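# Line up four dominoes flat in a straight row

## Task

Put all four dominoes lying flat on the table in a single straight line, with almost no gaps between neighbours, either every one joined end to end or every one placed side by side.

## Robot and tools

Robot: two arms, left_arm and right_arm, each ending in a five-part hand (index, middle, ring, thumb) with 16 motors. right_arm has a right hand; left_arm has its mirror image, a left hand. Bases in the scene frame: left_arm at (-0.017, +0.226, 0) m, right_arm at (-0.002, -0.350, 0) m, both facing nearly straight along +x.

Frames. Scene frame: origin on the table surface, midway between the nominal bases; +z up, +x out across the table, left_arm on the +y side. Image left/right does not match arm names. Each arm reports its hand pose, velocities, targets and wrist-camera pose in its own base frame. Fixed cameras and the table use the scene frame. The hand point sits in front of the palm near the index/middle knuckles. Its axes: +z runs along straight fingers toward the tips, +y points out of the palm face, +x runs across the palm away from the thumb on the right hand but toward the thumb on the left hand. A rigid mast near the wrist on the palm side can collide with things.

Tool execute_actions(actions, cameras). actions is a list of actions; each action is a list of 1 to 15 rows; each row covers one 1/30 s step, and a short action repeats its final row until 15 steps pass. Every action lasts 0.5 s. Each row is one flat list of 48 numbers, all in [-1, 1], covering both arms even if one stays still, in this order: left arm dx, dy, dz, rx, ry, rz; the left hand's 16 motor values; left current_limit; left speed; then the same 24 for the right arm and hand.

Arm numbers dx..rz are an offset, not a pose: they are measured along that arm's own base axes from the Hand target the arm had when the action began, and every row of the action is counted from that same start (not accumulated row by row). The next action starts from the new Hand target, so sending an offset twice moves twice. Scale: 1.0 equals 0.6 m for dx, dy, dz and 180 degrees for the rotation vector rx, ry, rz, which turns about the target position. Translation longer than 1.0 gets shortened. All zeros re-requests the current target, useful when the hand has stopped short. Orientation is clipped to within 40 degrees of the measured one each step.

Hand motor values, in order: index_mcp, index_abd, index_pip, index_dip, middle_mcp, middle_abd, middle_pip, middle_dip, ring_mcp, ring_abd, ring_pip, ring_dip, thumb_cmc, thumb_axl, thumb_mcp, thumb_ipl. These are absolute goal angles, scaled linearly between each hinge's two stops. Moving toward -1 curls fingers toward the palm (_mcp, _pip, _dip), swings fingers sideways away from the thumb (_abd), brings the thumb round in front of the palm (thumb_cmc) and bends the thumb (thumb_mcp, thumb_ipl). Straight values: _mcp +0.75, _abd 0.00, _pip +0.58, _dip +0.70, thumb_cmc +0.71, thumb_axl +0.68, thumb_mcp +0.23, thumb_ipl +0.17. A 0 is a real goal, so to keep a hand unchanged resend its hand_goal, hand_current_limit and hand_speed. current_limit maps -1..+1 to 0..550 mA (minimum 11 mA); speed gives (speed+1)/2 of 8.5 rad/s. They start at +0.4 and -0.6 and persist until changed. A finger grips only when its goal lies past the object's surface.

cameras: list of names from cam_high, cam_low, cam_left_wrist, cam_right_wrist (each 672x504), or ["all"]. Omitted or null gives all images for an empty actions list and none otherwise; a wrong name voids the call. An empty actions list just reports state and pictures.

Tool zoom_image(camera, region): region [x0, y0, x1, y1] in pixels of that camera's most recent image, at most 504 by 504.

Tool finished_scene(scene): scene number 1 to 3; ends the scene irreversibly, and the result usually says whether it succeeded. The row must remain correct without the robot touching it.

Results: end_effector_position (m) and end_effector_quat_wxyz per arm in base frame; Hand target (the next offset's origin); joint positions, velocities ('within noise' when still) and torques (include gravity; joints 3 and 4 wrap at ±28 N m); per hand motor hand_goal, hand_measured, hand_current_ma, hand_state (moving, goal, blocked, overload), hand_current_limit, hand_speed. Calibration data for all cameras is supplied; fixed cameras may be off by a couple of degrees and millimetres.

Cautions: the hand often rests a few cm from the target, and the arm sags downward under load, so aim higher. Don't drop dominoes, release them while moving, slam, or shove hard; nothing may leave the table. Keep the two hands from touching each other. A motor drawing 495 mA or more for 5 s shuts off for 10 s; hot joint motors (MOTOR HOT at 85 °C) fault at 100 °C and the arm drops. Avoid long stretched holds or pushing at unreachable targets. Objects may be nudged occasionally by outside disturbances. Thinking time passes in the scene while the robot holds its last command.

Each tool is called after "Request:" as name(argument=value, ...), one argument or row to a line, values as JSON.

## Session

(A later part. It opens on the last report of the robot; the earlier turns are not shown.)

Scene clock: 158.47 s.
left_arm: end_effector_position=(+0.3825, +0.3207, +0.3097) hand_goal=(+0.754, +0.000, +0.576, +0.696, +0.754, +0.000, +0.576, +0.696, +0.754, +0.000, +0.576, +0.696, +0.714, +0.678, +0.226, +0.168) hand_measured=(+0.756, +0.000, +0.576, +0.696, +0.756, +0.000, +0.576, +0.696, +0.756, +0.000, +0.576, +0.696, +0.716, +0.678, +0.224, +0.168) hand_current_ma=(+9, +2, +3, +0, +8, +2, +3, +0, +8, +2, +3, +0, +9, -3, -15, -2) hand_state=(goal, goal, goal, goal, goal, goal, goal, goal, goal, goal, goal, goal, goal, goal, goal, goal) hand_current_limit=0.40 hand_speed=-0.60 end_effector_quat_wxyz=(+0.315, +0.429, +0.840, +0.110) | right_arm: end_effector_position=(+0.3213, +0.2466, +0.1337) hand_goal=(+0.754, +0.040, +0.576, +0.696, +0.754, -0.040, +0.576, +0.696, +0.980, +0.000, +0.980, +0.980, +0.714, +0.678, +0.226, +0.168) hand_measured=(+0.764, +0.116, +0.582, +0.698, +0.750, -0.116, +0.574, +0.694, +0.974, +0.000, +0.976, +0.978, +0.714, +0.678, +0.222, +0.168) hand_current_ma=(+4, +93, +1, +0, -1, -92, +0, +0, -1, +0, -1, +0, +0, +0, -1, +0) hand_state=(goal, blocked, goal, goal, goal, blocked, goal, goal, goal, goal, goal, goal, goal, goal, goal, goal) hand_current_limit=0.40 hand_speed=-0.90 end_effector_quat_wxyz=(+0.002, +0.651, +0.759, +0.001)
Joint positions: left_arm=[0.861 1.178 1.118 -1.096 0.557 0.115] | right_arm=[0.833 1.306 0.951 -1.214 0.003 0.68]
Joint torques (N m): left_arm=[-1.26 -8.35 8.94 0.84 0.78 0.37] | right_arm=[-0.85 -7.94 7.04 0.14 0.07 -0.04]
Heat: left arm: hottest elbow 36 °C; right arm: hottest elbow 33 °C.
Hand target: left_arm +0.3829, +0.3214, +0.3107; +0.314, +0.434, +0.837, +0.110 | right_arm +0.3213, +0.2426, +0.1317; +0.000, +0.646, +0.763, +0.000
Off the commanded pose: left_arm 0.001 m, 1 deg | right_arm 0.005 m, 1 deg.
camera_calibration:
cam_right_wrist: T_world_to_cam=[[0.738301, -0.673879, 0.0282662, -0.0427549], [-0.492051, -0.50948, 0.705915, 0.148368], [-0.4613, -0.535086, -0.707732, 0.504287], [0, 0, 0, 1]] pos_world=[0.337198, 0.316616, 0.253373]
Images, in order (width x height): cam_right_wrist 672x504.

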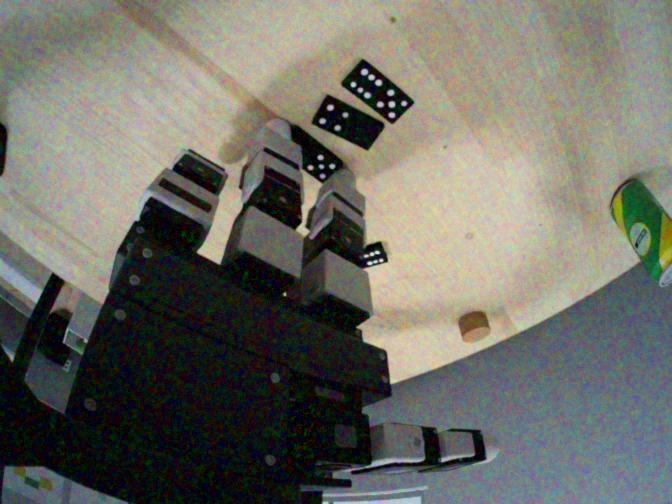

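Request:
execute_actions(
  actions=[
    [[0,0,0,0,0,0,0.754,0,0.576,0.696,0.754,0,0.576,0.696,0.754,0,0.576,0.696,0.714,0.678,0.226,0.168,0.4,-0.6,0.0,-0.006,0.004,0,0,0.004,0.754,0.04,0.576,0.696,0.754,-0.04,0.576,0.696,0.98,0,0.98,0.98,0.714,0.678,0.226,0.168,0.4,-0.9],[0,0,0,0,0,0,0.754,0,0.576,0.696,0.754,0,0.576,0.696,0.754,0,0.576,0.696,0.714,0.678,0.226,0.168,0.4,-0.6,0.0128,-0.0085,0.007,0,0,0.008,0.754,0.04,0.576,0.696,0.754,-0.04,0.576,0.696,0.98,0,0.98,0.98,0.714,0.678,0.226,0.168,0.4,-0.9]],
  ],
  cameras=["cam_right_wrist"],
)

Request:
zoom_image(
  camera="cam_right_wrist",
  region=[270, 50, 410, 200],
)

Scene clock: 165.03 s.
left_arm: end_effector_position=(+0.3825, +0.3207, +0.3097) hand_goal=(+0.754, +0.000, +0.576, +0.696, +0.754, +0.000, +0.576, +0.696, +0.754, +0.000, +0.576, +0.696, +0.714, +0.678, +0.226, +0.168) hand_measured=(+0.756, +0.000, +0.576, +0.696, +0.756, +0.000, +0.576, +0.696, +0.756, +0.000, +0.576, +0.696, +0.716, +0.678, +0.224, +0.168) hand_current_ma=(+9, +2, +3, +0, +8, +2, +3, +0, +8, +2, +3, +0, +9, -3, -15, -2) hand_state=(goal, goal, goal, goal, goal, goal, goal, goal, goal, goal, goal, goal, goal, goal, goal, goal) hand_current_limit=0.40 hand_speed=-0.60 end_effector_quat_wxyz=(+0.315, +0.429, +0.840, +0.110) | right_arm: end_effector_position=(+0.3304, +0.2403, +0.1341) hand_goal=(+0.754, +0.040, +0.576, +0.696, +0.754, -0.040, +0.576, +0.696, +0.980, +0.000, +0.980, +0.980, +0.714, +0.678, +0.226, +0.168) hand_measured=(+0.764, +0.116, +0.582, +0.698, +0.750, -0.116, +0.574, +0.694, +0.974, +0.000, +0.976, +0.978, +0.714, +0.678, +0.222, +0.168) hand_current_ma=(+4, +93, +1, +0, -1, -92, +0, +0, -1, +0, -1, +0, +0, +0, -1, +0) hand_state=(goal, blocked, goal, goal, goal, blocked, goal, goal, goal, goal, goal, goal, goal, goal, goal, goal) hand_current_limit=0.40 hand_speed=-0.90 end_effector_quat_wxyz=(+0.001, +0.641, +0.767, +0.001)
Joint positions: left_arm=[0.861 1.178 1.118 -1.096 0.557 0.115] | right_arm=[0.798 1.305 0.951 -1.215 0.002 0.619]
Joint torques (N m): left_arm=[-0.62 -8 9.11 0.64 0.72 0.32] | right_arm=[-0.79 -8.41 7.64 -0.27 0.06 -0.05]
Heat: left arm: hottest elbow 36 °C; right arm: hottest elbow 32 °C.
Hand target: left_arm +0.3829, +0.3214, +0.3107; +0.314, +0.434, +0.837, +0.110 | right_arm +0.3290, +0.2374, +0.1360; +0.000, +0.637, +0.771, +0.000
Off the commanded pose: left_arm 0.001 m, 1 deg | right_arm 0.004 m, 1 deg.
camera_calibration:
cam_right_wrist: T_world_to_cam=[[0.755031, -0.655106, 0.0276409, -0.0636502], [-0.479054, -0.522361, 0.70544, 0.148155], [-0.4477, -0.545871, -0.70823, 0.50355], [0, 0, 0, 1]] pos_world=[0.344472, 0.310566, 0.253874]
Images, in order (width x height): cam_right_wrist 672x504.

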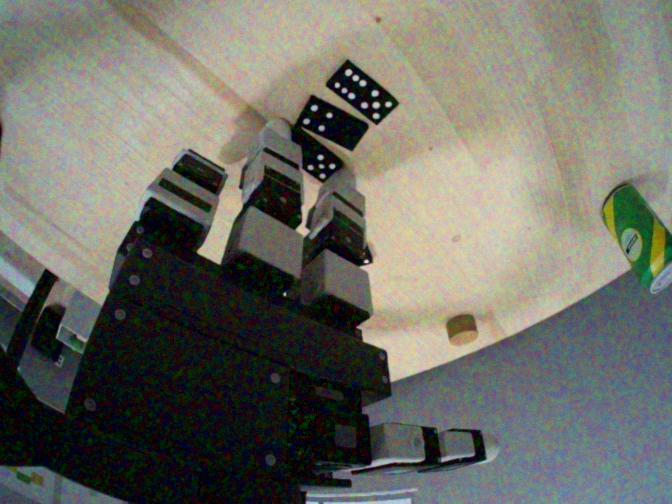

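Scaled by 3.360 from the camera's 672x504 image, which has a finer 960x720 frame.

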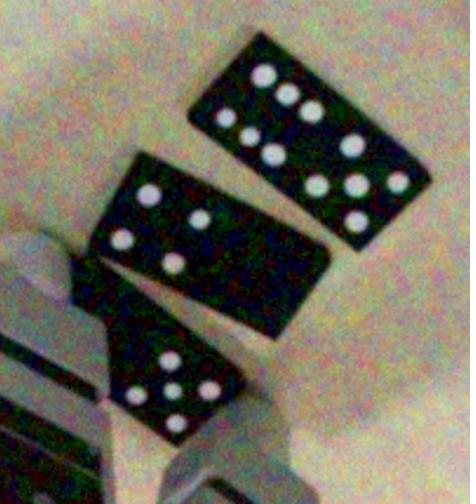

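Request:
execute_actions(
  actions=[
    [[0,0,0,0,0,0,0.754,0,0.576,0.696,0.754,0,0.576,0.696,0.754,0,0.576,0.696,0.714,0.678,0.226,0.168,0.4,-0.6,-0.001,0.008,0.003,0,0,0,0.754,0.04,0.576,0.696,0.754,-0.04,0.576,0.696,0.98,0,0.98,0.98,0.714,0.678,0.226,0.168,0.4,-0.9],[0,0,0,0,0,0,0.754,0,0.576,0.696,0.754,0,0.576,0.696,0.754,0,0.576,0.696,0.714,0.678,0.226,0.168,0.4,-0.6,-0.001,0.009,0.003,0,0,0,0.754,0.04,0.576,0.696,0.754,-0.04,0.576,0.696,0.98,0,0.98,0.98,0.714,0.678,0.226,0.168,0.4,-0.9],[0,0,0,0,0,0,0.754,0,0.576,0.696,0.754,0,0.576,0.696,0.754,0,0.576,0.696,0.714,0.678,0.226,0.168,0.4,-0.6,-0.001,0.01,0.003,0,0,0,0.754,0.04,0.576,0.696,0.754,-0.04,0.576,0.696,0.98,0,0.98,0.98,0.714,0.678,0.226,0.168,0.4,-0.9],[0,0,0,0,0,0,0.754,0,0.576,0.696,0.754,0,0.576,0.696,0.754,0,0.576,0.696,0.714,0.678,0.226,0.168,0.4,-0.6,0.005,0.01,0.004,0,0,0,0.754,0.04,0.576,0.696,0.754,-0.04,0.576,0.696,0.98,0,0.98,0.98,0.714,0.678,0.226,0.168,0.4,-0.9],[0,0,0,0,0,0,0.754,0,0.576,0.696,0.754,0,0.576,0.696,0.754,0,0.576,0.696,0.714,0.678,0.226,0.168,0.4,-0.6,0.013,0.0115,0.005,0,0,0,0.754,0.04,0.576,0.696,0.754,-0.04,0.576,0.696,0.98,0,0.98,0.98,0.714,0.678,0.226,0.168,0.4,-0.9],[0,0,0,0,0,0,0.754,0,0.576,0.696,0.754,0,0.576,0.696,0.754,0,0.576,0.696,0.714,0.678,0.226,0.168,0.4,-0.6,0.0185,0.0125,0.006,0,0,0,0.754,0.04,0.576,0.696,0.754,-0.04,0.576,0.696,0.98,0,0.98,0.98,0.714,0.678,0.226,0.168,0.4,-0.9]],
  ],
  cameras=["cam_right_wrist"],
)

Request:
zoom_image(
  camera="cam_right_wrist",
  region=[270, 50, 410, 200],
)

Scene clock: 167.60 s.
left_arm: end_effector_position=(+0.3825, +0.3207, +0.3097) hand_goal=(+0.754, +0.000, +0.576, +0.696, +0.754, +0.000, +0.576, +0.696, +0.754, +0.000, +0.576, +0.696, +0.714, +0.678, +0.226, +0.168) hand_measured=(+0.756, +0.000, +0.576, +0.696, +0.756, +0.000, +0.576, +0.696, +0.756, +0.000, +0.576, +0.696, +0.716, +0.678, +0.224, +0.168) hand_current_ma=(+9, +2, +3, +0, +8, +2, +3, +0, +8, +2, +3, +0, +9, -3, -15, -2) hand_state=(goal, goal, goal, goal, goal, goal, goal, goal, goal, goal, goal, goal, goal, goal, goal, goal) hand_current_limit=0.40 hand_speed=-0.60 end_effector_quat_wxyz=(+0.315, +0.429, +0.840, +0.110) | right_arm: end_effector_position=(+0.3305, +0.2394, +0.1334) hand_goal=(+0.754, +0.040, +0.576, +0.696, +0.754, -0.040, +0.576, +0.696, +0.980, +0.000, +0.980, +0.980, +0.714, +0.678, +0.226, +0.168) hand_measured=(+0.760, +0.116, +0.582, +0.698, +0.750, -0.116, +0.574, +0.694, +0.974, +0.000, +0.976, +0.978, +0.714, +0.678, +0.222, +0.168) hand_current_ma=(+1, +93, +1, +0, -1, -92, +0, +0, -1, +0, -1, +0, +0, +0, -1, +0) hand_state=(goal, blocked, goal, goal, goal, blocked, goal, goal, goal, goal, goal, goal, goal, goal, goal, goal) hand_current_limit=0.40 hand_speed=-0.90 end_effector_quat_wxyz=(+0.000, +0.639, +0.769, -0.001)
Joint positions: left_arm=[0.861 1.178 1.118 -1.096 0.557 0.115] | right_arm=[0.794 1.306 0.951 -1.218 0.001 0.611]
Joint torques (N m): left_arm=[-0.91 -8.12 9.22 0.91 0.68 0.3] | right_arm=[-1.08 -5.83 10.84 -0.27 0.1 -0.05]
Heat: left arm: hottest elbow 36 °C; right arm: hottest elbow 32 °C.
Hand target: left_arm +0.3829, +0.3214, +0.3107; +0.314, +0.434, +0.837, +0.110 | right_arm +0.3401, +0.2448, +0.1395; +0.000, +0.637, +0.771, +0.000
Off the commanded pose: left_arm 0.001 m, 1 deg | right_arm 0.013 m, 0 deg.
camera_calibration:
cam_right_wrist: T_world_to_cam=[[0.758136, -0.651573, 0.026144, -0.0660222], [-0.473753, -0.522799, 0.708688, 0.146194], [-0.448094, -0.549668, -0.705037, 0.503156], [0, 0, 0, 1]] pos_world=[0.344775, 0.309981, 0.252863]
Images, in order (width x height): cam_right_wrist 672x504.

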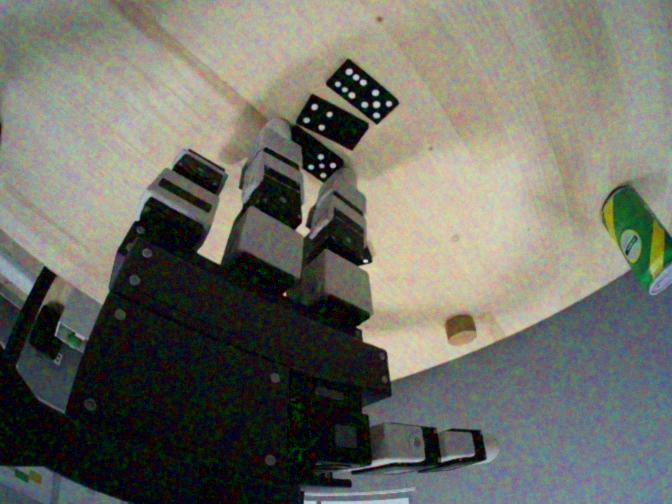

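Scaled by 3.360 from the camera's 672x504 image, which has a finer 960x720 frame.

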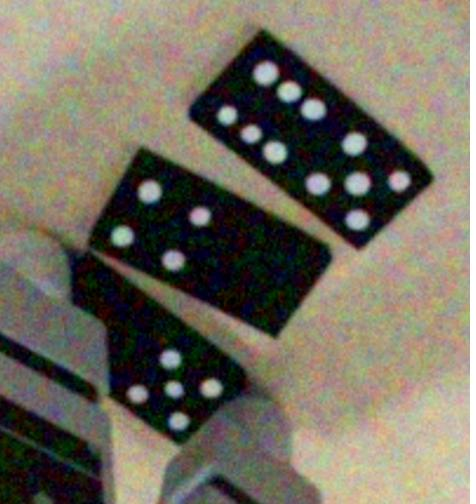

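Request:
execute_actions(
  actions=[
    [[0,0,0,0,0,0,0.754,0,0.576,0.696,0.754,0,0.576,0.696,0.754,0,0.576,0.696,0.714,0.678,0.226,0.168,0.4,-0.6,0.005,0.008,0.004,0,0,0,0.754,0.04,0.576,0.696,0.754,-0.04,0.576,0.696,0.98,0,0.98,0.98,0.714,0.678,0.226,0.168,0.4,-0.9],[0,0,0,0,0,0,0.754,0,0.576,0.696,0.754,0,0.576,0.696,0.754,0,0.576,0.696,0.714,0.678,0.226,0.168,0.4,-0.6,0.012,0.014,0.008,0,0,0,0.754,0.04,0.576,0.696,0.754,-0.04,0.576,0.696,0.98,0,0.98,0.98,0.714,0.678,0.226,0.168,0.4,-0.9]],
  ],
  cameras=["cam_right_wrist"],
)

Request:
zoom_image(
  camera="cam_right_wrist",
  region=[270, 50, 410, 200],
)

Scene clock: 169.50 s.
left_arm: end_effector_position=(+0.3825, +0.3207, +0.3097) hand_goal=(+0.754, +0.000, +0.576, +0.696, +0.754, +0.000, +0.576, +0.696, +0.754, +0.000, +0.576, +0.696, +0.714, +0.678, +0.226, +0.168) hand_measured=(+0.756, +0.000, +0.576, +0.696, +0.756, +0.000, +0.576, +0.696, +0.756, +0.000, +0.576, +0.696, +0.716, +0.678, +0.224, +0.168) hand_current_ma=(+9, +2, +3, +0, +8, +2, +3, +0, +8, +2, +3, +0, +9, -3, -15, -2) hand_state=(goal, goal, goal, goal, goal, goal, goal, goal, goal, goal, goal, goal, goal, goal, goal, goal) hand_current_limit=0.40 hand_speed=-0.60 end_effector_quat_wxyz=(+0.315, +0.429, +0.840, +0.110) | right_arm: end_effector_position=(+0.3330, +0.2417, +0.1317) hand_goal=(+0.754, +0.040, +0.576, +0.696, +0.754, -0.040, +0.576, +0.696, +0.980, +0.000, +0.980, +0.980, +0.714, +0.678, +0.226, +0.168) hand_measured=(+0.762, +0.116, +0.582, +0.698, +0.752, -0.116, +0.574, +0.694, +0.974, +0.000, +0.976, +0.978, +0.714, +0.678, +0.222, +0.168) hand_current_ma=(+3, +93, +1, +0, +0, -92, +0, +0, -1, +0, -1, +0, +0, +0, -1, +0) hand_state=(goal, blocked, goal, goal, goal, blocked, goal, goal, goal, goal, goal, goal, goal, goal, goal, goal) hand_current_limit=0.40 hand_speed=-0.90 end_effector_quat_wxyz=(+0.000, +0.639, +0.769, -0.012)
Joint positions: left_arm=[0.861 1.178 1.118 -1.096 0.557 0.115] | right_arm=[0.794 1.33 0.971 -1.236 0.001 0.61]
Joint torques (N m): left_arm=[-0.85 -8 9.46 0.79 0.75 0.32] | right_arm=[-0.91 -6.18 12.11 -0.24 0.11 -0.04]
Heat: left arm: hottest elbow 36 °C; right arm: hottest elbow 32 °C.
Hand target: left_arm +0.3829, +0.3214, +0.3107; +0.314, +0.434, +0.837, +0.110 | right_arm +0.3473, +0.2533, +0.1444; +0.000, +0.637, +0.771, +0.000
Off the commanded pose: left_arm 0.001 m, 1 deg | right_arm 0.022 m, 1 deg.
camera_calibration:
cam_right_wrist: T_world_to_cam=[[0.758486, -0.651218, 0.0247784, -0.066353], [-0.463091, -0.51184, 0.723579, 0.141561], [-0.458525, -0.5603, -0.689796, 0.508413], [0, 0, 0, 1]] pos_world=[0.349004, 0.31411, 0.249915]
Images, in order (width x height): cam_right_wrist 672x504.

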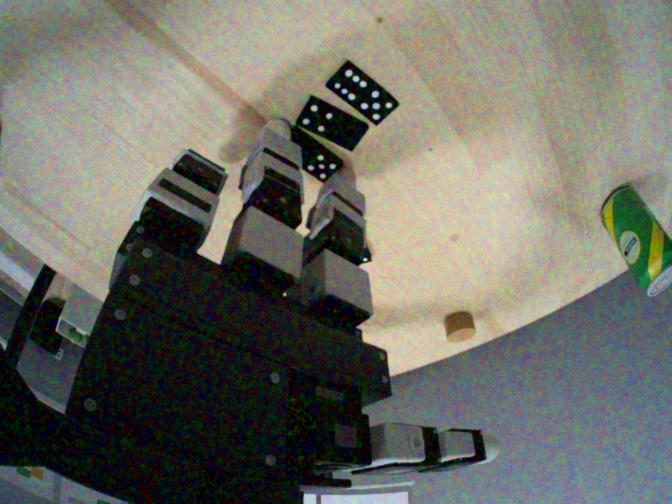

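Scaled by 3.360 from the camera's 672x504 image, which has a finer 960x720 frame.

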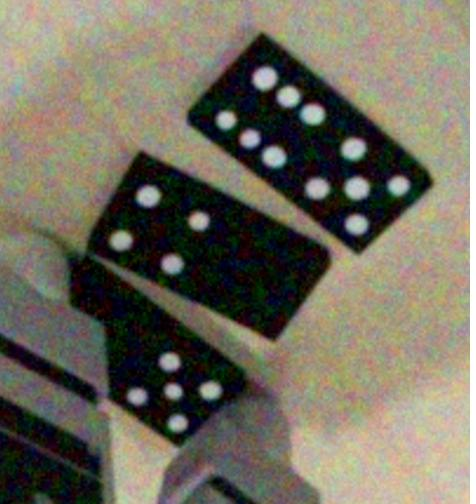

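Request:
execute_actions(
  actions=[
    [[0,0,0,0,0,0,0.754,0,0.576,0.696,0.754,0,0.576,0.696,0.754,0,0.576,0.696,0.714,0.678,0.226,0.168,0.4,-0.6,0.0,0.003,0.01,0,0,0,0.754,0.04,0.576,0.696,0.754,-0.04,0.576,0.696,0.98,0,0.98,0.98,0.714,0.678,0.226,0.168,0.4,-0.9],[0,0,0,0,0,0,0.754,0,0.576,0.696,0.754,0,0.576,0.696,0.754,0,0.576,0.696,0.714,0.678,0.226,0.168,0.4,-0.6,0.004,0.006,0.012,0,0,0,0.754,0.04,0.576,0.696,0.754,-0.04,0.576,0.696,0.98,0,0.98,0.98,0.714,0.678,0.226,0.168,0.4,-0.9]],
  ],
  cameras=["cam_right_wrist"],
)

Request:
zoom_image(
  camera="cam_right_wrist",
  region=[270, 50, 410, 200],
)

Scene clock: 170.97 s.
left_arm: end_effector_position=(+0.3825, +0.3207, +0.3097) hand_goal=(+0.754, +0.000, +0.576, +0.696, +0.754, +0.000, +0.576, +0.696, +0.754, +0.000, +0.576, +0.696, +0.714, +0.678, +0.226, +0.168) hand_measured=(+0.756, +0.000, +0.576, +0.696, +0.756, +0.000, +0.576, +0.696, +0.756, +0.000, +0.576, +0.696, +0.716, +0.678, +0.224, +0.168) hand_current_ma=(+9, +2, +3, +0, +8, +2, +3, +0, +8, +2, +3, +0, +9, -3, -15, -2) hand_state=(goal, goal, goal, goal, goal, goal, goal, goal, goal, goal, goal, goal, goal, goal, goal, goal) hand_current_limit=0.40 hand_speed=-0.60 end_effector_quat_wxyz=(+0.315, +0.429, +0.840, +0.110) | right_arm: end_effector_position=(+0.3340, +0.2427, +0.1314) hand_goal=(+0.754, +0.040, +0.576, +0.696, +0.754, -0.040, +0.576, +0.696, +0.980, +0.000, +0.980, +0.980, +0.714, +0.678, +0.226, +0.168) hand_measured=(+0.758, +0.116, +0.582, +0.698, +0.752, -0.116, +0.574, +0.694, +0.974, +0.000, +0.976, +0.978, +0.714, +0.678, +0.222, +0.168) hand_current_ma=(+1, +93, +1, +0, +0, -92, +0, +0, -1, +0, -1, +0, +0, +0, -1, +0) hand_state=(goal, blocked, goal, goal, goal, blocked, goal, goal, goal, goal, goal, goal, goal, goal, goal, goal) hand_current_limit=0.40 hand_speed=-0.90 end_effector_quat_wxyz=(-0.001, +0.639, +0.769, -0.019)
Joint positions: left_arm=[0.861 1.178 1.118 -1.096 0.557 0.115] | right_arm=[0.794 1.343 0.985 -1.251 0.001 0.61]
Joint torques (N m): left_arm=[-1.26 -8.18 9.33 0.87 0.77 0.36] | right_arm=[-0.44 -7.06 12.9 -0.38 0.11 -0.01]
Heat: left arm: hottest elbow 36 °C; right arm: hottest elbow 33 °C.
Hand target: left_arm +0.3829, +0.3214, +0.3107; +0.314, +0.434, +0.837, +0.110 | right_arm +0.3497, +0.2569, +0.1515; +0.000, +0.637, +0.771, +0.000
Off the commanded pose: left_arm 0.001 m, 1 deg | right_arm 0.029 m, 2 deg.
camera_calibration:
cam_right_wrist: T_world_to_cam=[[0.758734, -0.650966, 0.0237746, -0.0664776], [-0.455686, -0.504337, 0.733481, 0.13718], [-0.465481, -0.567351, -0.679294, 0.511886], [0, 0, 0, 1]] pos_world=[0.351223, 0.31633, 0.248682]
Images, in order (width x height): cam_right_wrist 672x504.

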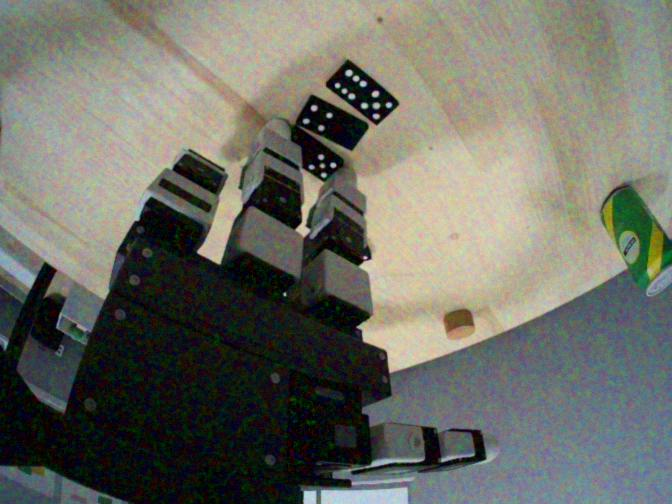

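Scaled by 3.360 from the camera's 672x504 image, which has a finer 960x720 frame.

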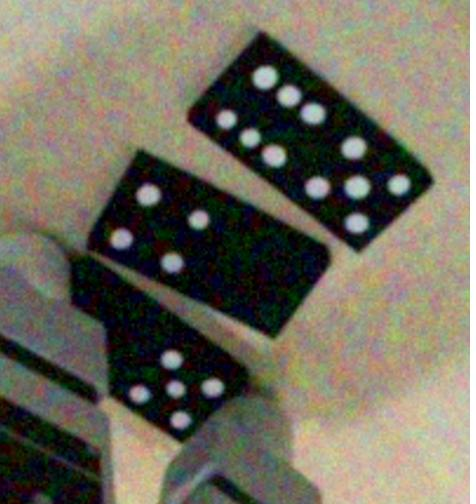

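Request:
execute_actions(
  actions=[
    [[0,0,0,0,0,0,0.754,0,0.576,0.696,0.754,0,0.576,0.696,0.754,0,0.576,0.696,0.714,0.678,0.226,0.168,0.4,-0.6,0.0,0.003,0.006,0,0,0,0.754,0.04,0.576,0.696,0.754,-0.04,0.576,0.696,0.98,0,0.98,0.98,0.714,0.678,0.226,0.168,0.4,-0.9],[0,0,0,0,0,0,0.754,0,0.576,0.696,0.754,0,0.576,0.696,0.754,0,0.576,0.696,0.714,0.678,0.226,0.168,0.4,-0.6,0.003,0.005,0.008,0,0,0,0.754,0.04,0.576,0.696,0.754,-0.04,0.576,0.696,0.98,0,0.98,0.98,0.714,0.678,0.226,0.168,0.4,-0.9]],
  ],
  cameras=["cam_right_wrist"],
)

Request:
zoom_image(
  camera="cam_right_wrist",
  region=[270, 50, 410, 200],
)

Scene clock: 172.40 s.
left_arm: end_effector_position=(+0.3825, +0.3207, +0.3097) hand_goal=(+0.754, +0.000, +0.576, +0.696, +0.754, +0.000, +0.576, +0.696, +0.754, +0.000, +0.576, +0.696, +0.714, +0.678, +0.226, +0.168) hand_measured=(+0.756, +0.000, +0.576, +0.696, +0.756, +0.000, +0.576, +0.696, +0.756, +0.000, +0.576, +0.696, +0.716, +0.678, +0.224, +0.168) hand_current_ma=(+9, +2, +3, +0, +8, +2, +3, +0, +8, +2, +3, +0, +9, -3, -15, -2) hand_state=(goal, goal, goal, goal, goal, goal, goal, goal, goal, goal, goal, goal, goal, goal, goal, goal) hand_current_limit=0.40 hand_speed=-0.60 end_effector_quat_wxyz=(+0.315, +0.429, +0.840, +0.110) | right_arm: end_effector_position=(+0.3372, +0.2460, +0.1384) hand_goal=(+0.754, +0.040, +0.576, +0.696, +0.754, -0.040, +0.576, +0.696, +0.980, +0.000, +0.980, +0.980, +0.714, +0.678, +0.226, +0.168) hand_measured=(+0.756, +0.072, +0.580, +0.698, +0.752, -0.072, +0.574, +0.694, +0.974, +0.000, +0.976, +0.978, +0.714, +0.678, +0.222, +0.168) hand_current_ma=(+0, +19, +1, +0, +0, -20, +0, +0, -1, +0, -1, +0, +0, +0, -1, +0) hand_state=(goal, blocked, goal, goal, goal, blocked, goal, goal, goal, goal, goal, goal, goal, goal, goal, goal) hand_current_limit=0.40 hand_speed=-0.90 end_effector_quat_wxyz=(-0.001, +0.639, +0.769, -0.017)
Joint positions: left_arm=[0.861 1.178 1.118 -1.096 0.557 0.115] | right_arm=[0.794 1.345 1.006 -1.265 0.001 0.61]
Joint torques (N m): left_arm=[-2.32 -7.77 9.31 0.94 0.71 0.36] | right_arm=[-0.56 -7.06 12.77 -0.31 0.11 0.04]
Heat: left arm: hottest elbow 36 °C; right arm: hottest elbow 33 °C.
Hand target: left_arm +0.3829, +0.3214, +0.3107; +0.314, +0.434, +0.837, +0.110 | right_arm +0.3514, +0.2598, +0.1563; +0.000, +0.637, +0.771, +0.000
Off the commanded pose: left_arm 0.001 m, 1 deg | right_arm 0.027 m, 2 deg.
camera_calibration:
cam_right_wrist: T_world_to_cam=[[0.758686, -0.651012, 0.0240708, -0.0669313], [-0.45799, -0.506733, 0.730388, 0.136923], [-0.463294, -0.565159, -0.682608, 0.519169], [0, 0, 0, 1]] pos_world=[0.354017, 0.319224, 0.255993]
Images, in order (width x height): cam_right_wrist 672x504.

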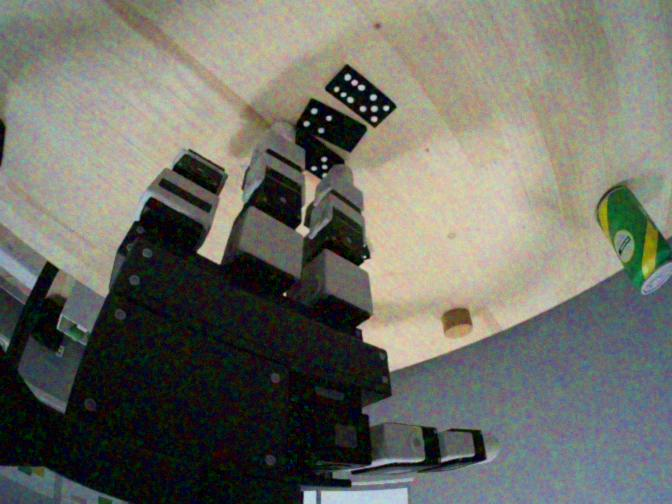

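Scaled by 3.360 from the camera's 672x504 image, which has a finer 960x720 frame.

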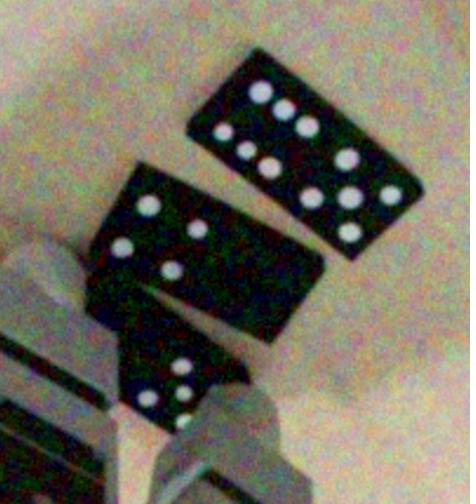

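Request:
execute_actions(
  actions=[
    [[0,0,0,0,0,0,0.754,0,0.576,0.696,0.754,0,0.576,0.696,0.754,0,0.576,0.696,0.714,0.678,0.226,0.168,0.4,-0.6,0.0,0.0,0.0,0,0,0,0.754,0.18,0.576,0.696,0.754,-0.18,0.576,0.696,0.98,0,0.98,0.98,0.714,0.678,0.226,0.168,0.4,-0.6],[0,0,0,0,0,0,0.754,0,0.576,0.696,0.754,0,0.576,0.696,0.754,0,0.576,0.696,0.714,0.678,0.226,0.168,0.4,-0.6,0.0,0.0,0.0,0,0,0,0.754,0.18,0.576,0.696,0.754,-0.18,0.576,0.696,0.98,0,0.98,0.98,0.714,0.678,0.226,0.168,0.4,-0.6],[0,0,0,0,0,0,0.754,0,0.576,0.696,0.754,0,0.576,0.696,0.754,0,0.576,0.696,0.714,0.678,0.226,0.168,0.4,-0.6,0.0,0.0,0.0,0,0,0,0.754,0.18,0.576,0.696,0.754,-0.18,0.576,0.696,0.98,0,0.98,0.98,0.714,0.678,0.226,0.168,0.4,-0.6],[0,0,0,0,0,0,0.754,0,0.576,0.696,0.754,0,0.576,0.696,0.754,0,0.576,0.696,0.714,0.678,0.226,0.168,0.4,-0.6,-0.002,0.0,-0.008,0,0,0,0.754,0.18,0.576,0.696,0.754,-0.18,0.576,0.696,0.98,0,0.98,0.98,0.714,0.678,0.226,0.168,0.4,-0.6]],
  ],
  cameras=["cam_right_wrist"],
)

Request:
zoom_image(
  camera="cam_right_wrist",
  region=[270, 50, 410, 200],
)

Scene clock: 176.70 s.
left_arm: end_effector_position=(+0.3825, +0.3207, +0.3097) hand_goal=(+0.754, +0.000, +0.576, +0.696, +0.754, +0.000, +0.576, +0.696, +0.754, +0.000, +0.576, +0.696, +0.714, +0.678, +0.226, +0.168) hand_measured=(+0.756, +0.000, +0.576, +0.696, +0.756, +0.000, +0.576, +0.696, +0.756, +0.000, +0.576, +0.696, +0.716, +0.678, +0.224, +0.168) hand_current_ma=(+9, +2, +3, +0, +8, +2, +3, +0, +8, +2, +3, +0, +9, -3, -15, -2) hand_state=(goal, goal, goal, goal, goal, goal, goal, goal, goal, goal, goal, goal, goal, goal, goal, goal) hand_current_limit=0.40 hand_speed=-0.60 end_effector_quat_wxyz=(+0.315, +0.429, +0.840, +0.110) | right_arm: end_effector_position=(+0.3372, +0.2460, +0.1357) hand_goal=(+0.754, +0.180, +0.576, +0.696, +0.754, -0.180, +0.576, +0.696, +0.980, +0.000, +0.980, +0.980, +0.714, +0.678, +0.226, +0.168) hand_measured=(+0.754, +0.174, +0.578, +0.698, +0.752, -0.176, +0.574, +0.694, +0.974, +0.000, +0.976, +0.978, +0.714, +0.678, +0.222, +0.168) hand_current_ma=(+0, -1, +0, +0, +0, +1, +0, +0, -1, +0, -1, +0, +0, +0, -1, +0) hand_state=(goal, goal, goal, goal, goal, goal, goal, goal, goal, goal, goal, goal, goal, goal, goal, goal) hand_current_limit=0.40 hand_speed=-0.60 end_effector_quat_wxyz=(-0.001, +0.639, +0.769, -0.020)
Joint positions: left_arm=[0.861 1.178 1.118 -1.096 0.557 0.115] | right_arm=[0.794 1.352 1.006 -1.265 0.001 0.61]
Joint torques (N m): left_arm=[-1.03 -8.12 9.26 0.87 0.74 0.37] | right_arm=[-0.21 -7.59 11.75 0.06 0.09 0.06]
Heat: left arm: hottest elbow 36 °C; right arm: hottest elbow 34 °C.
Hand target: left_arm +0.3829, +0.3214, +0.3107; +0.314, +0.434, +0.837, +0.110 | right_arm +0.3502, +0.2598, +0.1514; +0.000, +0.637, +0.771, +0.000
Off the commanded pose: left_arm 0.001 m, 1 deg | right_arm 0.025 m, 2 deg.
camera_calibration:
cam_right_wrist: T_world_to_cam=[[0.758801, -0.650893, 0.0236532, -0.0668947], [-0.454471, -0.503101, 0.735082, 0.13619], [-0.46656, -0.56853, -0.677566, 0.51863], [0, 0, 0, 1]] pos_world=[0.354626, 0.319833, 0.252877]
Images, in order (width x height): cam_right_wrist 672x504.

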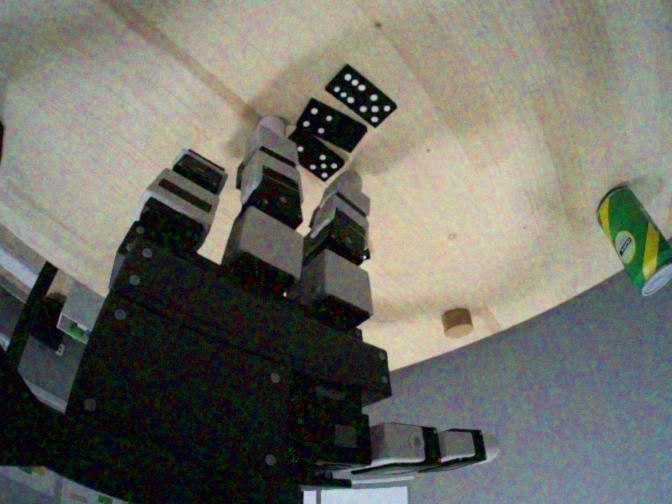

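Scaled by 3.360 from the camera's 672x504 image, which has a finer 960x720 frame.

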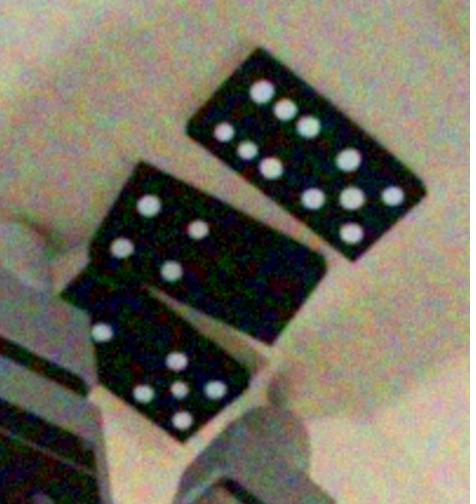

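Request:
execute_actions(
  actions=[
    [[0,0,0,0,0,0,0.754,0,0.576,0.696,0.754,0,0.576,0.696,0.754,0,0.576,0.696,0.714,0.678,0.226,0.168,0.4,-0.6,0.0,0.0,-0.002,0,0,0,0.754,0.04,0.576,0.696,0.754,-0.04,0.576,0.696,0.98,0,0.98,0.98,0.714,0.678,0.226,0.168,0.4,-0.9]],
  ],
  cameras=[],
)

Scene clock: 178.87 s.
left_arm: end_effector_position=(+0.3825, +0.3207, +0.3097) hand_goal=(+0.754, +0.000, +0.576, +0.696, +0.754, +0.000, +0.576, +0.696, +0.754, +0.000, +0.576, +0.696, +0.714, +0.678, +0.226, +0.168) hand_measured=(+0.756, +0.000, +0.576, +0.696, +0.756, +0.000, +0.576, +0.696, +0.756, +0.000, +0.576, +0.696, +0.716, +0.678, +0.224, +0.168) hand_current_ma=(+9, +2, +3, +0, +8, +2, +3, +0, +8, +2, +3, +0, +9, -3, -15, -2) hand_state=(goal, goal, goal, goal, goal, goal, goal, goal, goal, goal, goal, goal, goal, goal, goal, goal) hand_current_limit=0.40 hand_speed=-0.60 end_effector_quat_wxyz=(+0.315, +0.429, +0.840, +0.110) | right_arm: end_effector_position=(+0.3372, +0.2460, +0.1357) hand_goal=(+0.754, +0.040, +0.576, +0.696, +0.754, -0.040, +0.576, +0.696, +0.980, +0.000, +0.980, +0.980, +0.714, +0.678, +0.226, +0.168) hand_measured=(+0.754, +0.088, +0.578, +0.698, +0.752, -0.084, +0.574, +0.694, +0.974, +0.000, +0.976, +0.978, +0.714, +0.678, +0.222, +0.168) hand_current_ma=(+0, +40, +0, +0, +0, -34, +0, +0, -1, +0, -1, +0, +0, +0, -1, +0) hand_state=(goal, blocked, goal, goal, goal, blocked, goal, goal, goal, goal, goal, goal, goal, goal, goal, goal) hand_current_limit=0.40 hand_speed=-0.90 end_effector_quat_wxyz=(-0.001, +0.639, +0.769, -0.020)
Joint positions: left_arm=[0.861 1.178 1.118 -1.096 0.557 0.115] | right_arm=[0.794 1.352 1.006 -1.265 0.001 0.61]
Joint torques (N m): left_arm=[-1.08 -7.77 9.22 0.79 0.76 0.35] | right_arm=[-0.15 -7.36 11.59 0.16 0.1 0.06]
Heat: left arm: hottest elbow 36 °C; right arm: hottest elbow 34 °C.
Hand target: left_arm +0.3829, +0.3214, +0.3107; +0.314, +0.434, +0.837, +0.110 | right_arm +0.3502, +0.2598, +0.1502; +0.000, +0.637, +0.771, +0.000
Off the commanded pose: left_arm 0.001 m, 1 deg | right_arm 0.024 m, 2 deg.
No camera images: "cameras" was empty.

Request:
execute_actions(
  actions=[
    [[0,0,0,0,0,0,0.754,0,0.576,0.696,0.754,0,0.576,0.696,0.754,0,0.576,0.696,0.714,0.678,0.226,0.168,0.4,-0.6,0.0,0.0,-0.0,0,0,0,0.754,0.16,0.576,0.696,0.754,-0.16,0.576,0.696,0.98,0,0.98,0.98,0.714,0.678,0.226,0.168,0.4,-0.6],[0,0,0,0,0,0,0.754,0,0.576,0.696,0.754,0,0.576,0.696,0.754,0,0.576,0.696,0.714,0.678,0.226,0.168,0.4,-0.6,0.0,0.0,-0.0,0,0,0,0.754,0.16,0.576,0.696,0.754,-0.16,0.576,0.696,0.98,0,0.98,0.98,0.714,0.678,0.226,0.168,0.4,-0.6],[0,0,0,0,0,0,0.754,0,0.576,0.696,0.754,0,0.576,0.696,0.754,0,0.576,0.696,0.714,0.678,0.226,0.168,0.4,-0.6,0.001,0.002,-0.009,0,0,0,0.754,0.16,0.576,0.696,0.754,-0.16,0.576,0.696,0.98,0,0.98,0.98,0.714,0.678,0.226,0.168,0.4,-0.6]],
    [[0,0,0,0,0,0,0.754,0,0.576,0.696,0.754,0,0.576,0.696,0.754,0,0.576,0.696,0.714,0.678,0.226,0.168,0.4,-0.6,0.0,0.0,0.0,0,0,0,0.754,0.04,0.576,0.696,0.754,-0.04,0.576,0.696,0.98,0,0.98,0.98,0.714,0.678,0.226,0.168,0.4,-0.9]],
  ],
  cameras=["cam_right_wrist"],
)

Request:
zoom_image(
  camera="cam_right_wrist",
  region=[270, 50, 410, 200],
)

Scene clock: 180.93 s.
left_arm: end_effector_position=(+0.3825, +0.3207, +0.3097) hand_goal=(+0.754, +0.000, +0.576, +0.696, +0.754, +0.000, +0.576, +0.696, +0.754, +0.000, +0.576, +0.696, +0.714, +0.678, +0.226, +0.168) hand_measured=(+0.756, +0.000, +0.576, +0.696, +0.756, +0.000, +0.576, +0.696, +0.756, +0.000, +0.576, +0.696, +0.716, +0.678, +0.224, +0.168) hand_current_ma=(+9, +2, +3, +0, +8, +2, +3, +0, +8, +2, +3, +0, +9, -3, -15, -2) hand_state=(goal, goal, goal, goal, goal, goal, goal, goal, goal, goal, goal, goal, goal, goal, goal, goal) hand_current_limit=0.40 hand_speed=-0.60 end_effector_quat_wxyz=(+0.315, +0.429, +0.840, +0.110) | right_arm: end_effector_position=(+0.3389, +0.2477, +0.1324) hand_goal=(+0.754, +0.040, +0.576, +0.696, +0.754, -0.040, +0.576, +0.696, +0.980, +0.000, +0.980, +0.980, +0.714, +0.678, +0.226, +0.168) hand_measured=(+0.754, +0.112, +0.578, +0.698, +0.752, -0.112, +0.574, +0.694, +0.974, +0.000, +0.976, +0.978, +0.714, +0.678, +0.222, +0.168) hand_current_ma=(+0, +83, +0, +0, +0, -81, +0, +0, -1, +0, -1, +0, +0, +0, -1, +0) hand_state=(goal, blocked, goal, goal, goal, blocked, goal, goal, goal, goal, goal, goal, goal, goal, goal, goal) hand_current_limit=0.40 hand_speed=-0.90 end_effector_quat_wxyz=(-0.001, +0.639, +0.769, -0.020)
Joint positions: left_arm=[0.861 1.178 1.118 -1.096 0.557 0.115] | right_arm=[0.794 1.362 1.006 -1.256 0.001 0.61]
Joint torques (N m): left_arm=[-1.14 -8.59 9.22 0.85 0.71 0.3] | right_arm=[-0.15 -7.82 11 0.32 0.1 0.08]
Heat: left arm: hottest elbow 36 °C; right arm: hottest elbow 34 °C.
Hand target: left_arm +0.3829, +0.3214, +0.3107; +0.314, +0.434, +0.837, +0.110 | right_arm +0.3509, +0.2611, +0.1449; +0.000, +0.637, +0.771, +0.000
Off the commanded pose: left_arm 0.001 m, 1 deg | right_arm 0.022 m, 2 deg.
camera_calibration:
cam_right_wrist: T_world_to_cam=[[0.758801, -0.650893, 0.0236532, -0.0670001], [-0.454471, -0.503101, 0.735082, 0.140244], [-0.46656, -0.56853, -0.677566, 0.518153], [0, 0, 0, 1]] pos_world=[0.356326, 0.321533, 0.249577]
Images, in order (width x height): cam_right_wrist 672x504.

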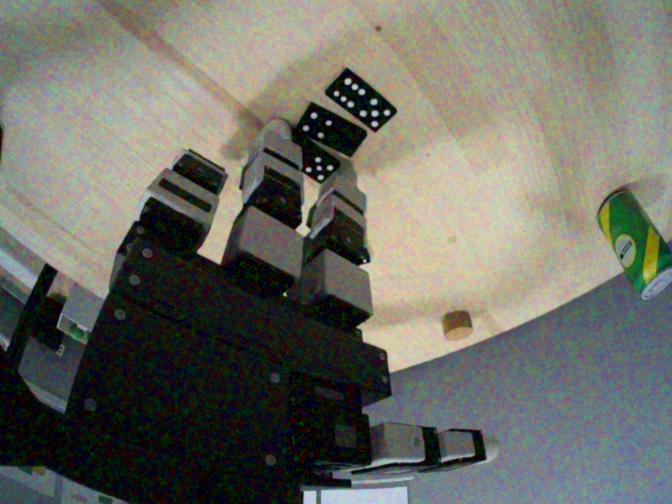

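Scaled by 3.360 from the camera's 672x504 image, which has a finer 960x720 frame.

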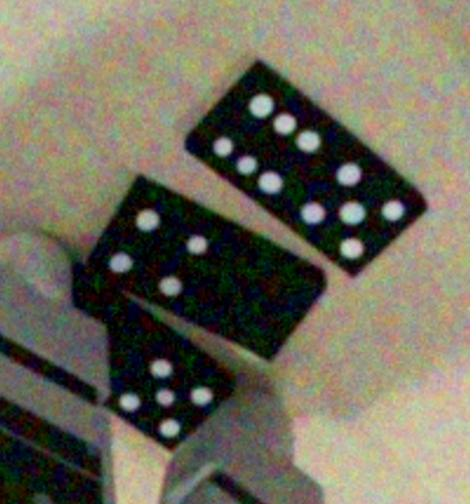

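Request:
execute_actions(
  actions=[
    [[0,0,0,0,0,0,0.754,0,0.576,0.696,0.754,0,0.576,0.696,0.754,0,0.576,0.696,0.714,0.678,0.226,0.168,0.4,-0.6,0.005,0.004,0.01,0,0,0,0.754,0.04,0.576,0.696,0.754,-0.04,0.576,0.696,0.98,0,0.98,0.98,0.714,0.678,0.226,0.168,0.4,-0.9],[0,0,0,0,0,0,0.754,0,0.576,0.696,0.754,0,0.576,0.696,0.754,0,0.576,0.696,0.714,0.678,0.226,0.168,0.4,-0.6,0.015,0.008,0.012,0,0,0,0.754,0.04,0.576,0.696,0.754,-0.04,0.576,0.696,0.98,0,0.98,0.98,0.714,0.678,0.226,0.168,0.4,-0.9]],
  ],
  cameras=["cam_right_wrist"],
)

Request:
zoom_image(
  camera="cam_right_wrist",
  region=[270, 50, 410, 200],
)

Scene clock: 182.43 s.
left_arm: end_effector_position=(+0.3825, +0.3207, +0.3097) hand_goal=(+0.754, +0.000, +0.576, +0.696, +0.754, +0.000, +0.576, +0.696, +0.754, +0.000, +0.576, +0.696, +0.714, +0.678, +0.226, +0.168) hand_measured=(+0.756, +0.000, +0.576, +0.696, +0.756, +0.000, +0.576, +0.696, +0.756, +0.000, +0.576, +0.696, +0.716, +0.678, +0.224, +0.168) hand_current_ma=(+9, +2, +3, +0, +8, +2, +3, +0, +8, +2, +3, +0, +9, -3, -15, -2) hand_state=(goal, goal, goal, goal, goal, goal, goal, goal, goal, goal, goal, goal, goal, goal, goal, goal) hand_current_limit=0.40 hand_speed=-0.60 end_effector_quat_wxyz=(+0.315, +0.429, +0.840, +0.110) | right_arm: end_effector_position=(+0.3430, +0.2519, +0.1327) hand_goal=(+0.754, +0.040, +0.576, +0.696, +0.754, -0.040, +0.576, +0.696, +0.980, +0.000, +0.980, +0.980, +0.714, +0.678, +0.226, +0.168) hand_measured=(+0.754, +0.112, +0.578, +0.698, +0.752, -0.112, +0.574, +0.694, +0.974, +0.000, +0.976, +0.978, +0.714, +0.678, +0.222, +0.168) hand_current_ma=(+0, +83, +0, +0, +0, -81, +0, +0, -1, +0, -1, +0, +0, +0, -1, +0) hand_state=(goal, blocked, goal, goal, goal, blocked, goal, goal, goal, goal, goal, goal, goal, goal, goal, goal) hand_current_limit=0.40 hand_speed=-0.90 end_effector_quat_wxyz=(-0.001, +0.639, +0.769, -0.020)
Joint positions: left_arm=[0.861 1.178 1.118 -1.096 0.557 0.115] | right_arm=[0.794 1.377 1.021 -1.256 0.001 0.61]
Joint torques (N m): left_arm=[-0.79 -7.77 9.44 0.68 0.68 0.32] | right_arm=[-0.91 -7.59 12.85 -0.25 0.12 -0.02]
Heat: left arm: hottest elbow 36 °C; right arm: hottest elbow 35 °C.
Hand target: left_arm +0.3829, +0.3214, +0.3107; +0.314, +0.434, +0.837, +0.110 | right_arm +0.3600, +0.2660, +0.1523; +0.000, +0.637, +0.771, +0.001
Off the commanded pose: left_arm 0.001 m, 1 deg | right_arm 0.029 m, 2 deg.
camera_calibration:
cam_right_wrist: T_world_to_cam=[[0.758794, -0.6509, 0.0236838, -0.0673876], [-0.454685, -0.503317, 0.734802, 0.144216], [-0.466362, -0.568332, -0.677868, 0.522597], [0, 0, 0, 1]] pos_world=[0.360426, 0.325732, 0.249878]
Images, in order (width x height): cam_right_wrist 672x504.

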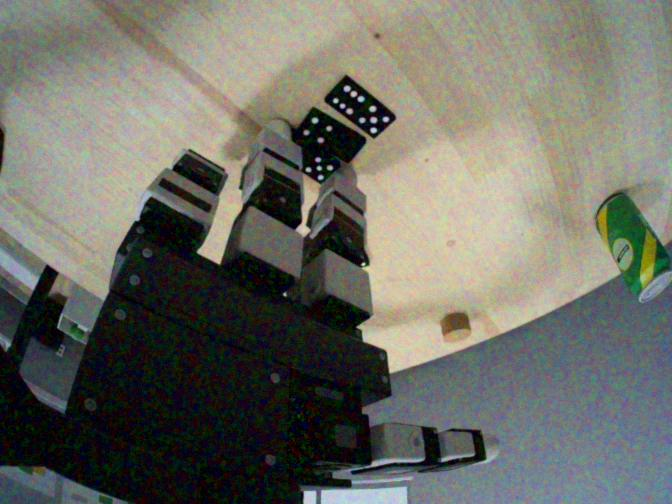

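Scaled by 3.360 from the camera's 672x504 image, which has a finer 960x720 frame.

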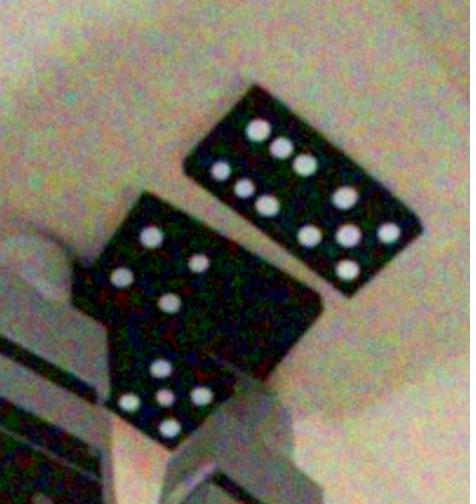

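Request:
execute_actions(
  actions=[
    [[0,0,0,0,0,0,0.754,0,0.576,0.696,0.754,0,0.576,0.696,0.754,0,0.576,0.696,0.714,0.678,0.226,0.168,0.4,-0.6,0.006,-0.011,0.004,0,0,0,0.754,0.04,0.576,0.696,0.754,-0.04,0.576,0.696,0.98,0,0.98,0.98,0.714,0.678,0.226,0.168,0.4,-0.9],[0,0,0,0,0,0,0.754,0,0.576,0.696,0.754,0,0.576,0.696,0.754,0,0.576,0.696,0.714,0.678,0.226,0.168,0.4,-0.6,0.021,-0.011,0.006,0,0,0,0.754,0.04,0.576,0.696,0.754,-0.04,0.576,0.696,0.98,0,0.98,0.98,0.714,0.678,0.226,0.168,0.4,-0.9]],
  ],
  cameras=["cam_right_wrist"],
)

Request:
zoom_image(
  camera="cam_right_wrist",
  region=[270, 50, 410, 200],
)

Scene clock: 184.87 s.
left_arm: end_effector_position=(+0.3825, +0.3207, +0.3097) hand_goal=(+0.754, +0.000, +0.576, +0.696, +0.754, +0.000, +0.576, +0.696, +0.754, +0.000, +0.576, +0.696, +0.714, +0.678, +0.226, +0.168) hand_measured=(+0.756, +0.000, +0.576, +0.696, +0.756, +0.000, +0.576, +0.696, +0.756, +0.000, +0.576, +0.696, +0.716, +0.678, +0.224, +0.168) hand_current_ma=(+9, +2, +3, +0, +8, +2, +3, +0, +8, +2, +3, +0, +9, -3, -15, -2) hand_state=(goal, goal, goal, goal, goal, goal, goal, goal, goal, goal, goal, goal, goal, goal, goal, goal) hand_current_limit=0.40 hand_speed=-0.60 end_effector_quat_wxyz=(+0.315, +0.429, +0.840, +0.110) | right_arm: end_effector_position=(+0.3570, +0.2464, +0.1384) hand_goal=(+0.754, +0.040, +0.576, +0.696, +0.754, -0.040, +0.576, +0.696, +0.980, +0.000, +0.980, +0.980, +0.714, +0.678, +0.226, +0.168) hand_measured=(+0.754, +0.062, +0.578, +0.698, +0.754, -0.068, +0.576, +0.694, +0.974, +0.000, +0.976, +0.978, +0.714, +0.678, +0.222, +0.168) hand_current_ma=(+0, +10, +0, +0, +0, -15, +0, +0, -1, +0, -1, +0, +0, +0, -1, +0) hand_state=(goal, blocked, goal, goal, goal, blocked, goal, goal, goal, goal, goal, goal, goal, goal, goal, goal) hand_current_limit=0.40 hand_speed=-0.90 end_effector_quat_wxyz=(-0.001, +0.641, +0.767, -0.016)
Joint positions: left_arm=[0.861 1.178 1.118 -1.096 0.557 0.115] | right_arm=[0.757 1.383 1.043 -1.262 0.001 0.578]
Joint torques (N m): left_arm=[-1.03 -7.88 9.36 0.99 0.7 0.33] | right_arm=[-0.62 -7.77 12.71 -0.32 0.11 -0.05]
Heat: left arm: hottest elbow 36 °C; right arm: hottest elbow 35 °C.
Hand target: left_arm +0.3829, +0.3214, +0.3107; +0.314, +0.434, +0.837, +0.110 | right_arm +0.3725, +0.2594, +0.1559; +0.000, +0.637, +0.771, +0.001
Off the commanded pose: left_arm 0.001 m, 1 deg | right_arm 0.027 m, 2 deg.
camera_calibration:
cam_right_wrist: T_world_to_cam=[[0.755886, -0.654293, 0.0231949, -0.0797446], [-0.460419, -0.506053, 0.729332, 0.147113], [-0.465458, -0.561971, -0.683767, 0.528747], [0, 0, 0, 1]] pos_world=[0.374121, 0.319411, 0.256095]
Images, in order (width x height): cam_right_wrist 672x504.

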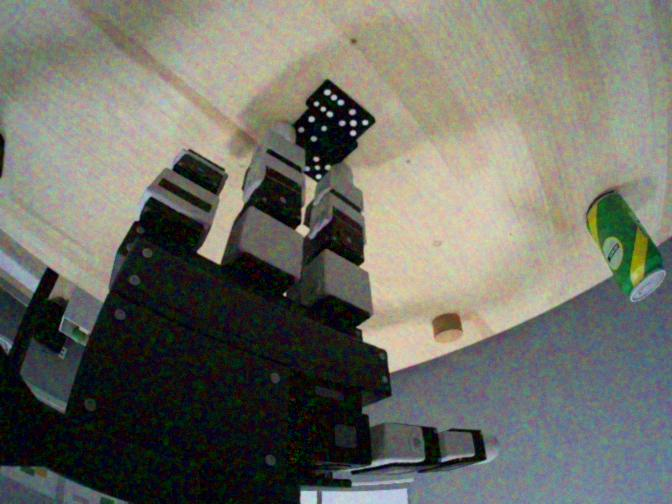

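Scaled by 3.360 from the camera's 672x504 image, which has a finer 960x720 frame.

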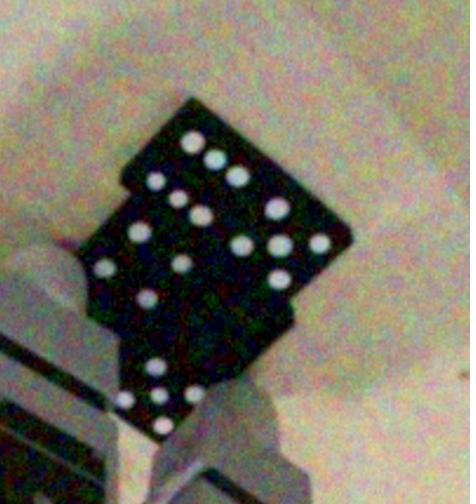

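Request:
execute_actions(
  actions=[
    [[0,0,0,0,0,0,0.754,0,0.576,0.696,0.754,0,0.576,0.696,0.754,0,0.576,0.696,0.714,0.678,0.226,0.168,0.4,-0.6,0,0,0,0,0,0,0.754,0.2,0.576,0.696,0.754,-0.2,0.576,0.696,0.98,0,0.98,0.98,0.714,0.678,0.226,0.168,0.4,-0.6],[0,0,0,0,0,0,0.754,0,0.576,0.696,0.754,0,0.576,0.696,0.754,0,0.576,0.696,0.714,0.678,0.226,0.168,0.4,-0.6,0,0,0,0,0,0,0.754,0.2,0.576,0.696,0.754,-0.2,0.576,0.696,0.98,0,0.98,0.98,0.714,0.678,0.226,0.168,0.4,-0.6],[0,0,0,0,0,0,0.754,0,0.576,0.696,0.754,0,0.576,0.696,0.754,0,0.576,0.696,0.714,0.678,0.226,0.168,0.4,-0.6,0,0,0,0,0,0,0.754,0.2,0.576,0.696,0.754,-0.2,0.576,0.696,0.98,0,0.98,0.98,0.714,0.678,0.226,0.168,0.4,-0.6],[0,0,0,0,0,0,0.754,0,0.576,0.696,0.754,0,0.576,0.696,0.754,0,0.576,0.696,0.714,0.678,0.226,0.168,0.4,-0.6,0,0,0,0,0,0,0.754,0.2,0.576,0.696,0.754,-0.2,0.576,0.696,0.98,0,0.98,0.98,0.714,0.678,0.226,0.168,0.4,-0.6],[0,0,0,0,0,0,0.754,0,0.576,0.696,0.754,0,0.576,0.696,0.754,0,0.576,0.696,0.714,0.678,0.226,0.168,0.4,-0.6,0.0,0,0.04,0,0,0,0.754,0.2,0.576,0.696,0.754,-0.2,0.576,0.696,0.98,0,0.98,0.98,0.714,0.678,0.226,0.168,0.4,-0.6],[0,0,0,0,0,0,0.754,0,0.576,0.696,0.754,0,0.576,0.696,0.754,0,0.576,0.696,0.714,0.678,0.226,0.168,0.4,-0.6,0.0,0,0.12,0,0,0,0.754,0.2,0.576,0.696,0.754,-0.2,0.576,0.696,0.98,0,0.98,0.98,0.714,0.678,0.226,0.168,0.4,-0.6]],
    [[0,0,0,0,0,0,0.754,0,0.576,0.696,0.754,0,0.576,0.696,0.754,0,0.576,0.696,0.714,0.678,0.226,0.168,0.4,-0.6,-0.05,-0.04,0.02,0,0,0,0.754,0.2,0.576,0.696,0.754,-0.2,0.576,0.696,0.98,0,0.98,0.98,0.714,0.678,0.226,0.168,0.4,-0.6]],
  ],
  cameras=["cam_right_wrist","cam_high"],
)

Request:
zoom_image(
  camera="cam_right_wrist",
  region=[290, 30, 430, 170],
)

Request:
zoom_image(
  camera="cam_high",
  region=[215, 235, 315, 310],
)

Scene clock: 187.80 s.
left_arm: end_effector_position=(+0.3825, +0.3207, +0.3097) hand_goal=(+0.754, +0.000, +0.576, +0.696, +0.754, +0.000, +0.576, +0.696, +0.754, +0.000, +0.576, +0.696, +0.714, +0.678, +0.226, +0.168) hand_measured=(+0.756, +0.000, +0.576, +0.696, +0.756, +0.000, +0.576, +0.696, +0.756, +0.000, +0.576, +0.696, +0.716, +0.678, +0.224, +0.168) hand_current_ma=(+9, +2, +3, +0, +8, +2, +3, +0, +8, +2, +3, +0, +9, -3, -15, -2) hand_state=(goal, goal, goal, goal, goal, goal, goal, goal, goal, goal, goal, goal, goal, goal, goal, goal) hand_current_limit=0.40 hand_speed=-0.60 end_effector_quat_wxyz=(+0.315, +0.429, +0.840, +0.110) | right_arm: end_effector_position=(+0.3438, +0.2340, +0.2356) hand_goal=(+0.754, +0.200, +0.576, +0.696, +0.754, -0.200, +0.576, +0.696, +0.980, +0.000, +0.980, +0.980, +0.714, +0.678, +0.226, +0.168) hand_measured=(+0.752, +0.194, +0.578, +0.698, +0.752, -0.196, +0.576, +0.694, +0.974, +0.000, +0.976, +0.978, +0.714, +0.678, +0.222, +0.168) hand_current_ma=(+0, -1, +0, +0, +0, +0, +0, +0, -1, +0, -1, +0, +0, +0, -1, +0) hand_state=(goal, goal, goal, goal, goal, goal, goal, goal, goal, goal, goal, goal, goal, goal, goal, goal) hand_current_limit=0.40 hand_speed=-0.60 end_effector_quat_wxyz=(+0.001, +0.640, +0.768, +0.000)
Joint positions: left_arm=[0.861 1.178 1.118 -1.096 0.557 0.115] | right_arm=[0.757 1.26 1.185 -1.495 0.001 0.576]
Joint torques (N m): left_arm=[-0.85 -8.53 9.06 0.77 0.7 0.35] | right_arm=[0.21 -8 9.32 -0.28 0.11 0.05]
Heat: left arm: hottest elbow 36 °C; right arm: hottest elbow 35 °C.
Hand target: left_arm +0.3829, +0.3214, +0.3107; +0.314, +0.434, +0.837, +0.110 | right_arm +0.3425, +0.2354, +0.2398; +0.000, +0.637, +0.771, +0.000
Off the commanded pose: left_arm 0.001 m, 1 deg | right_arm 0.005 m, 1 deg.
camera_calibration:
cam_right_wrist: T_world_to_cam=[[0.756316, -0.653674, 0.0263905, -0.0811575], [-0.47651, -0.522797, 0.706839, 0.0785846], [-0.448246, -0.547169, -0.706882, 0.578136], [0, 0, 0, 1]] pos_world=[0.357974, 0.304371, 0.355269]
Images, in order (width x height): cam_high 672x504, cam_right_wrist 672x504.

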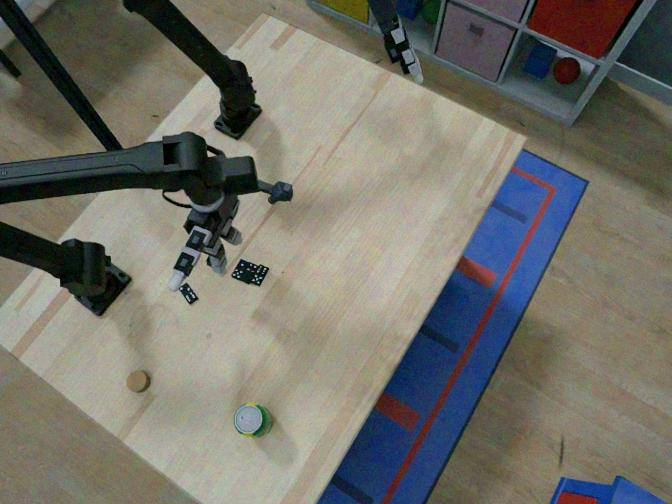

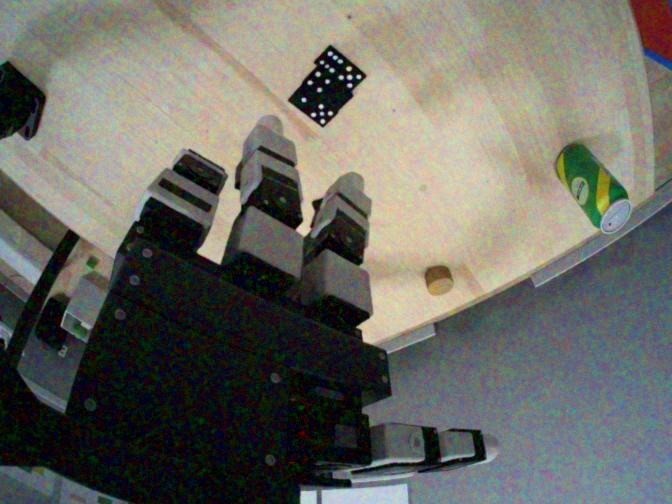

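Scaled by 3.600 from the camera's 672x504 image, which has a finer 960x720 frame.

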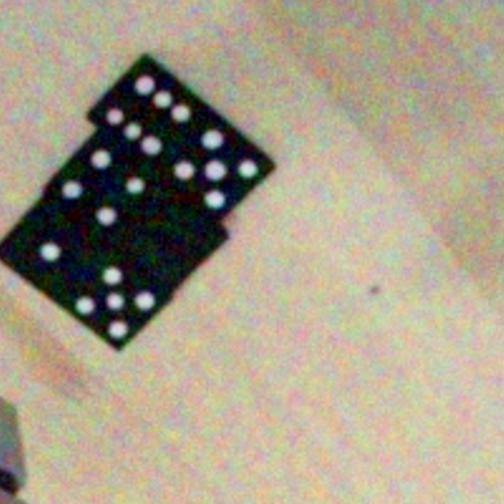

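Scaled by 5.040 from the camera's 672x504 image, which has a finer 960x720 frame.

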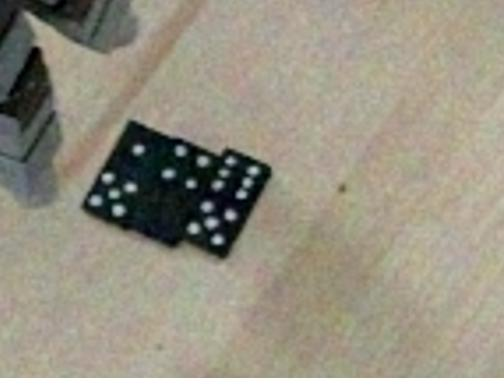

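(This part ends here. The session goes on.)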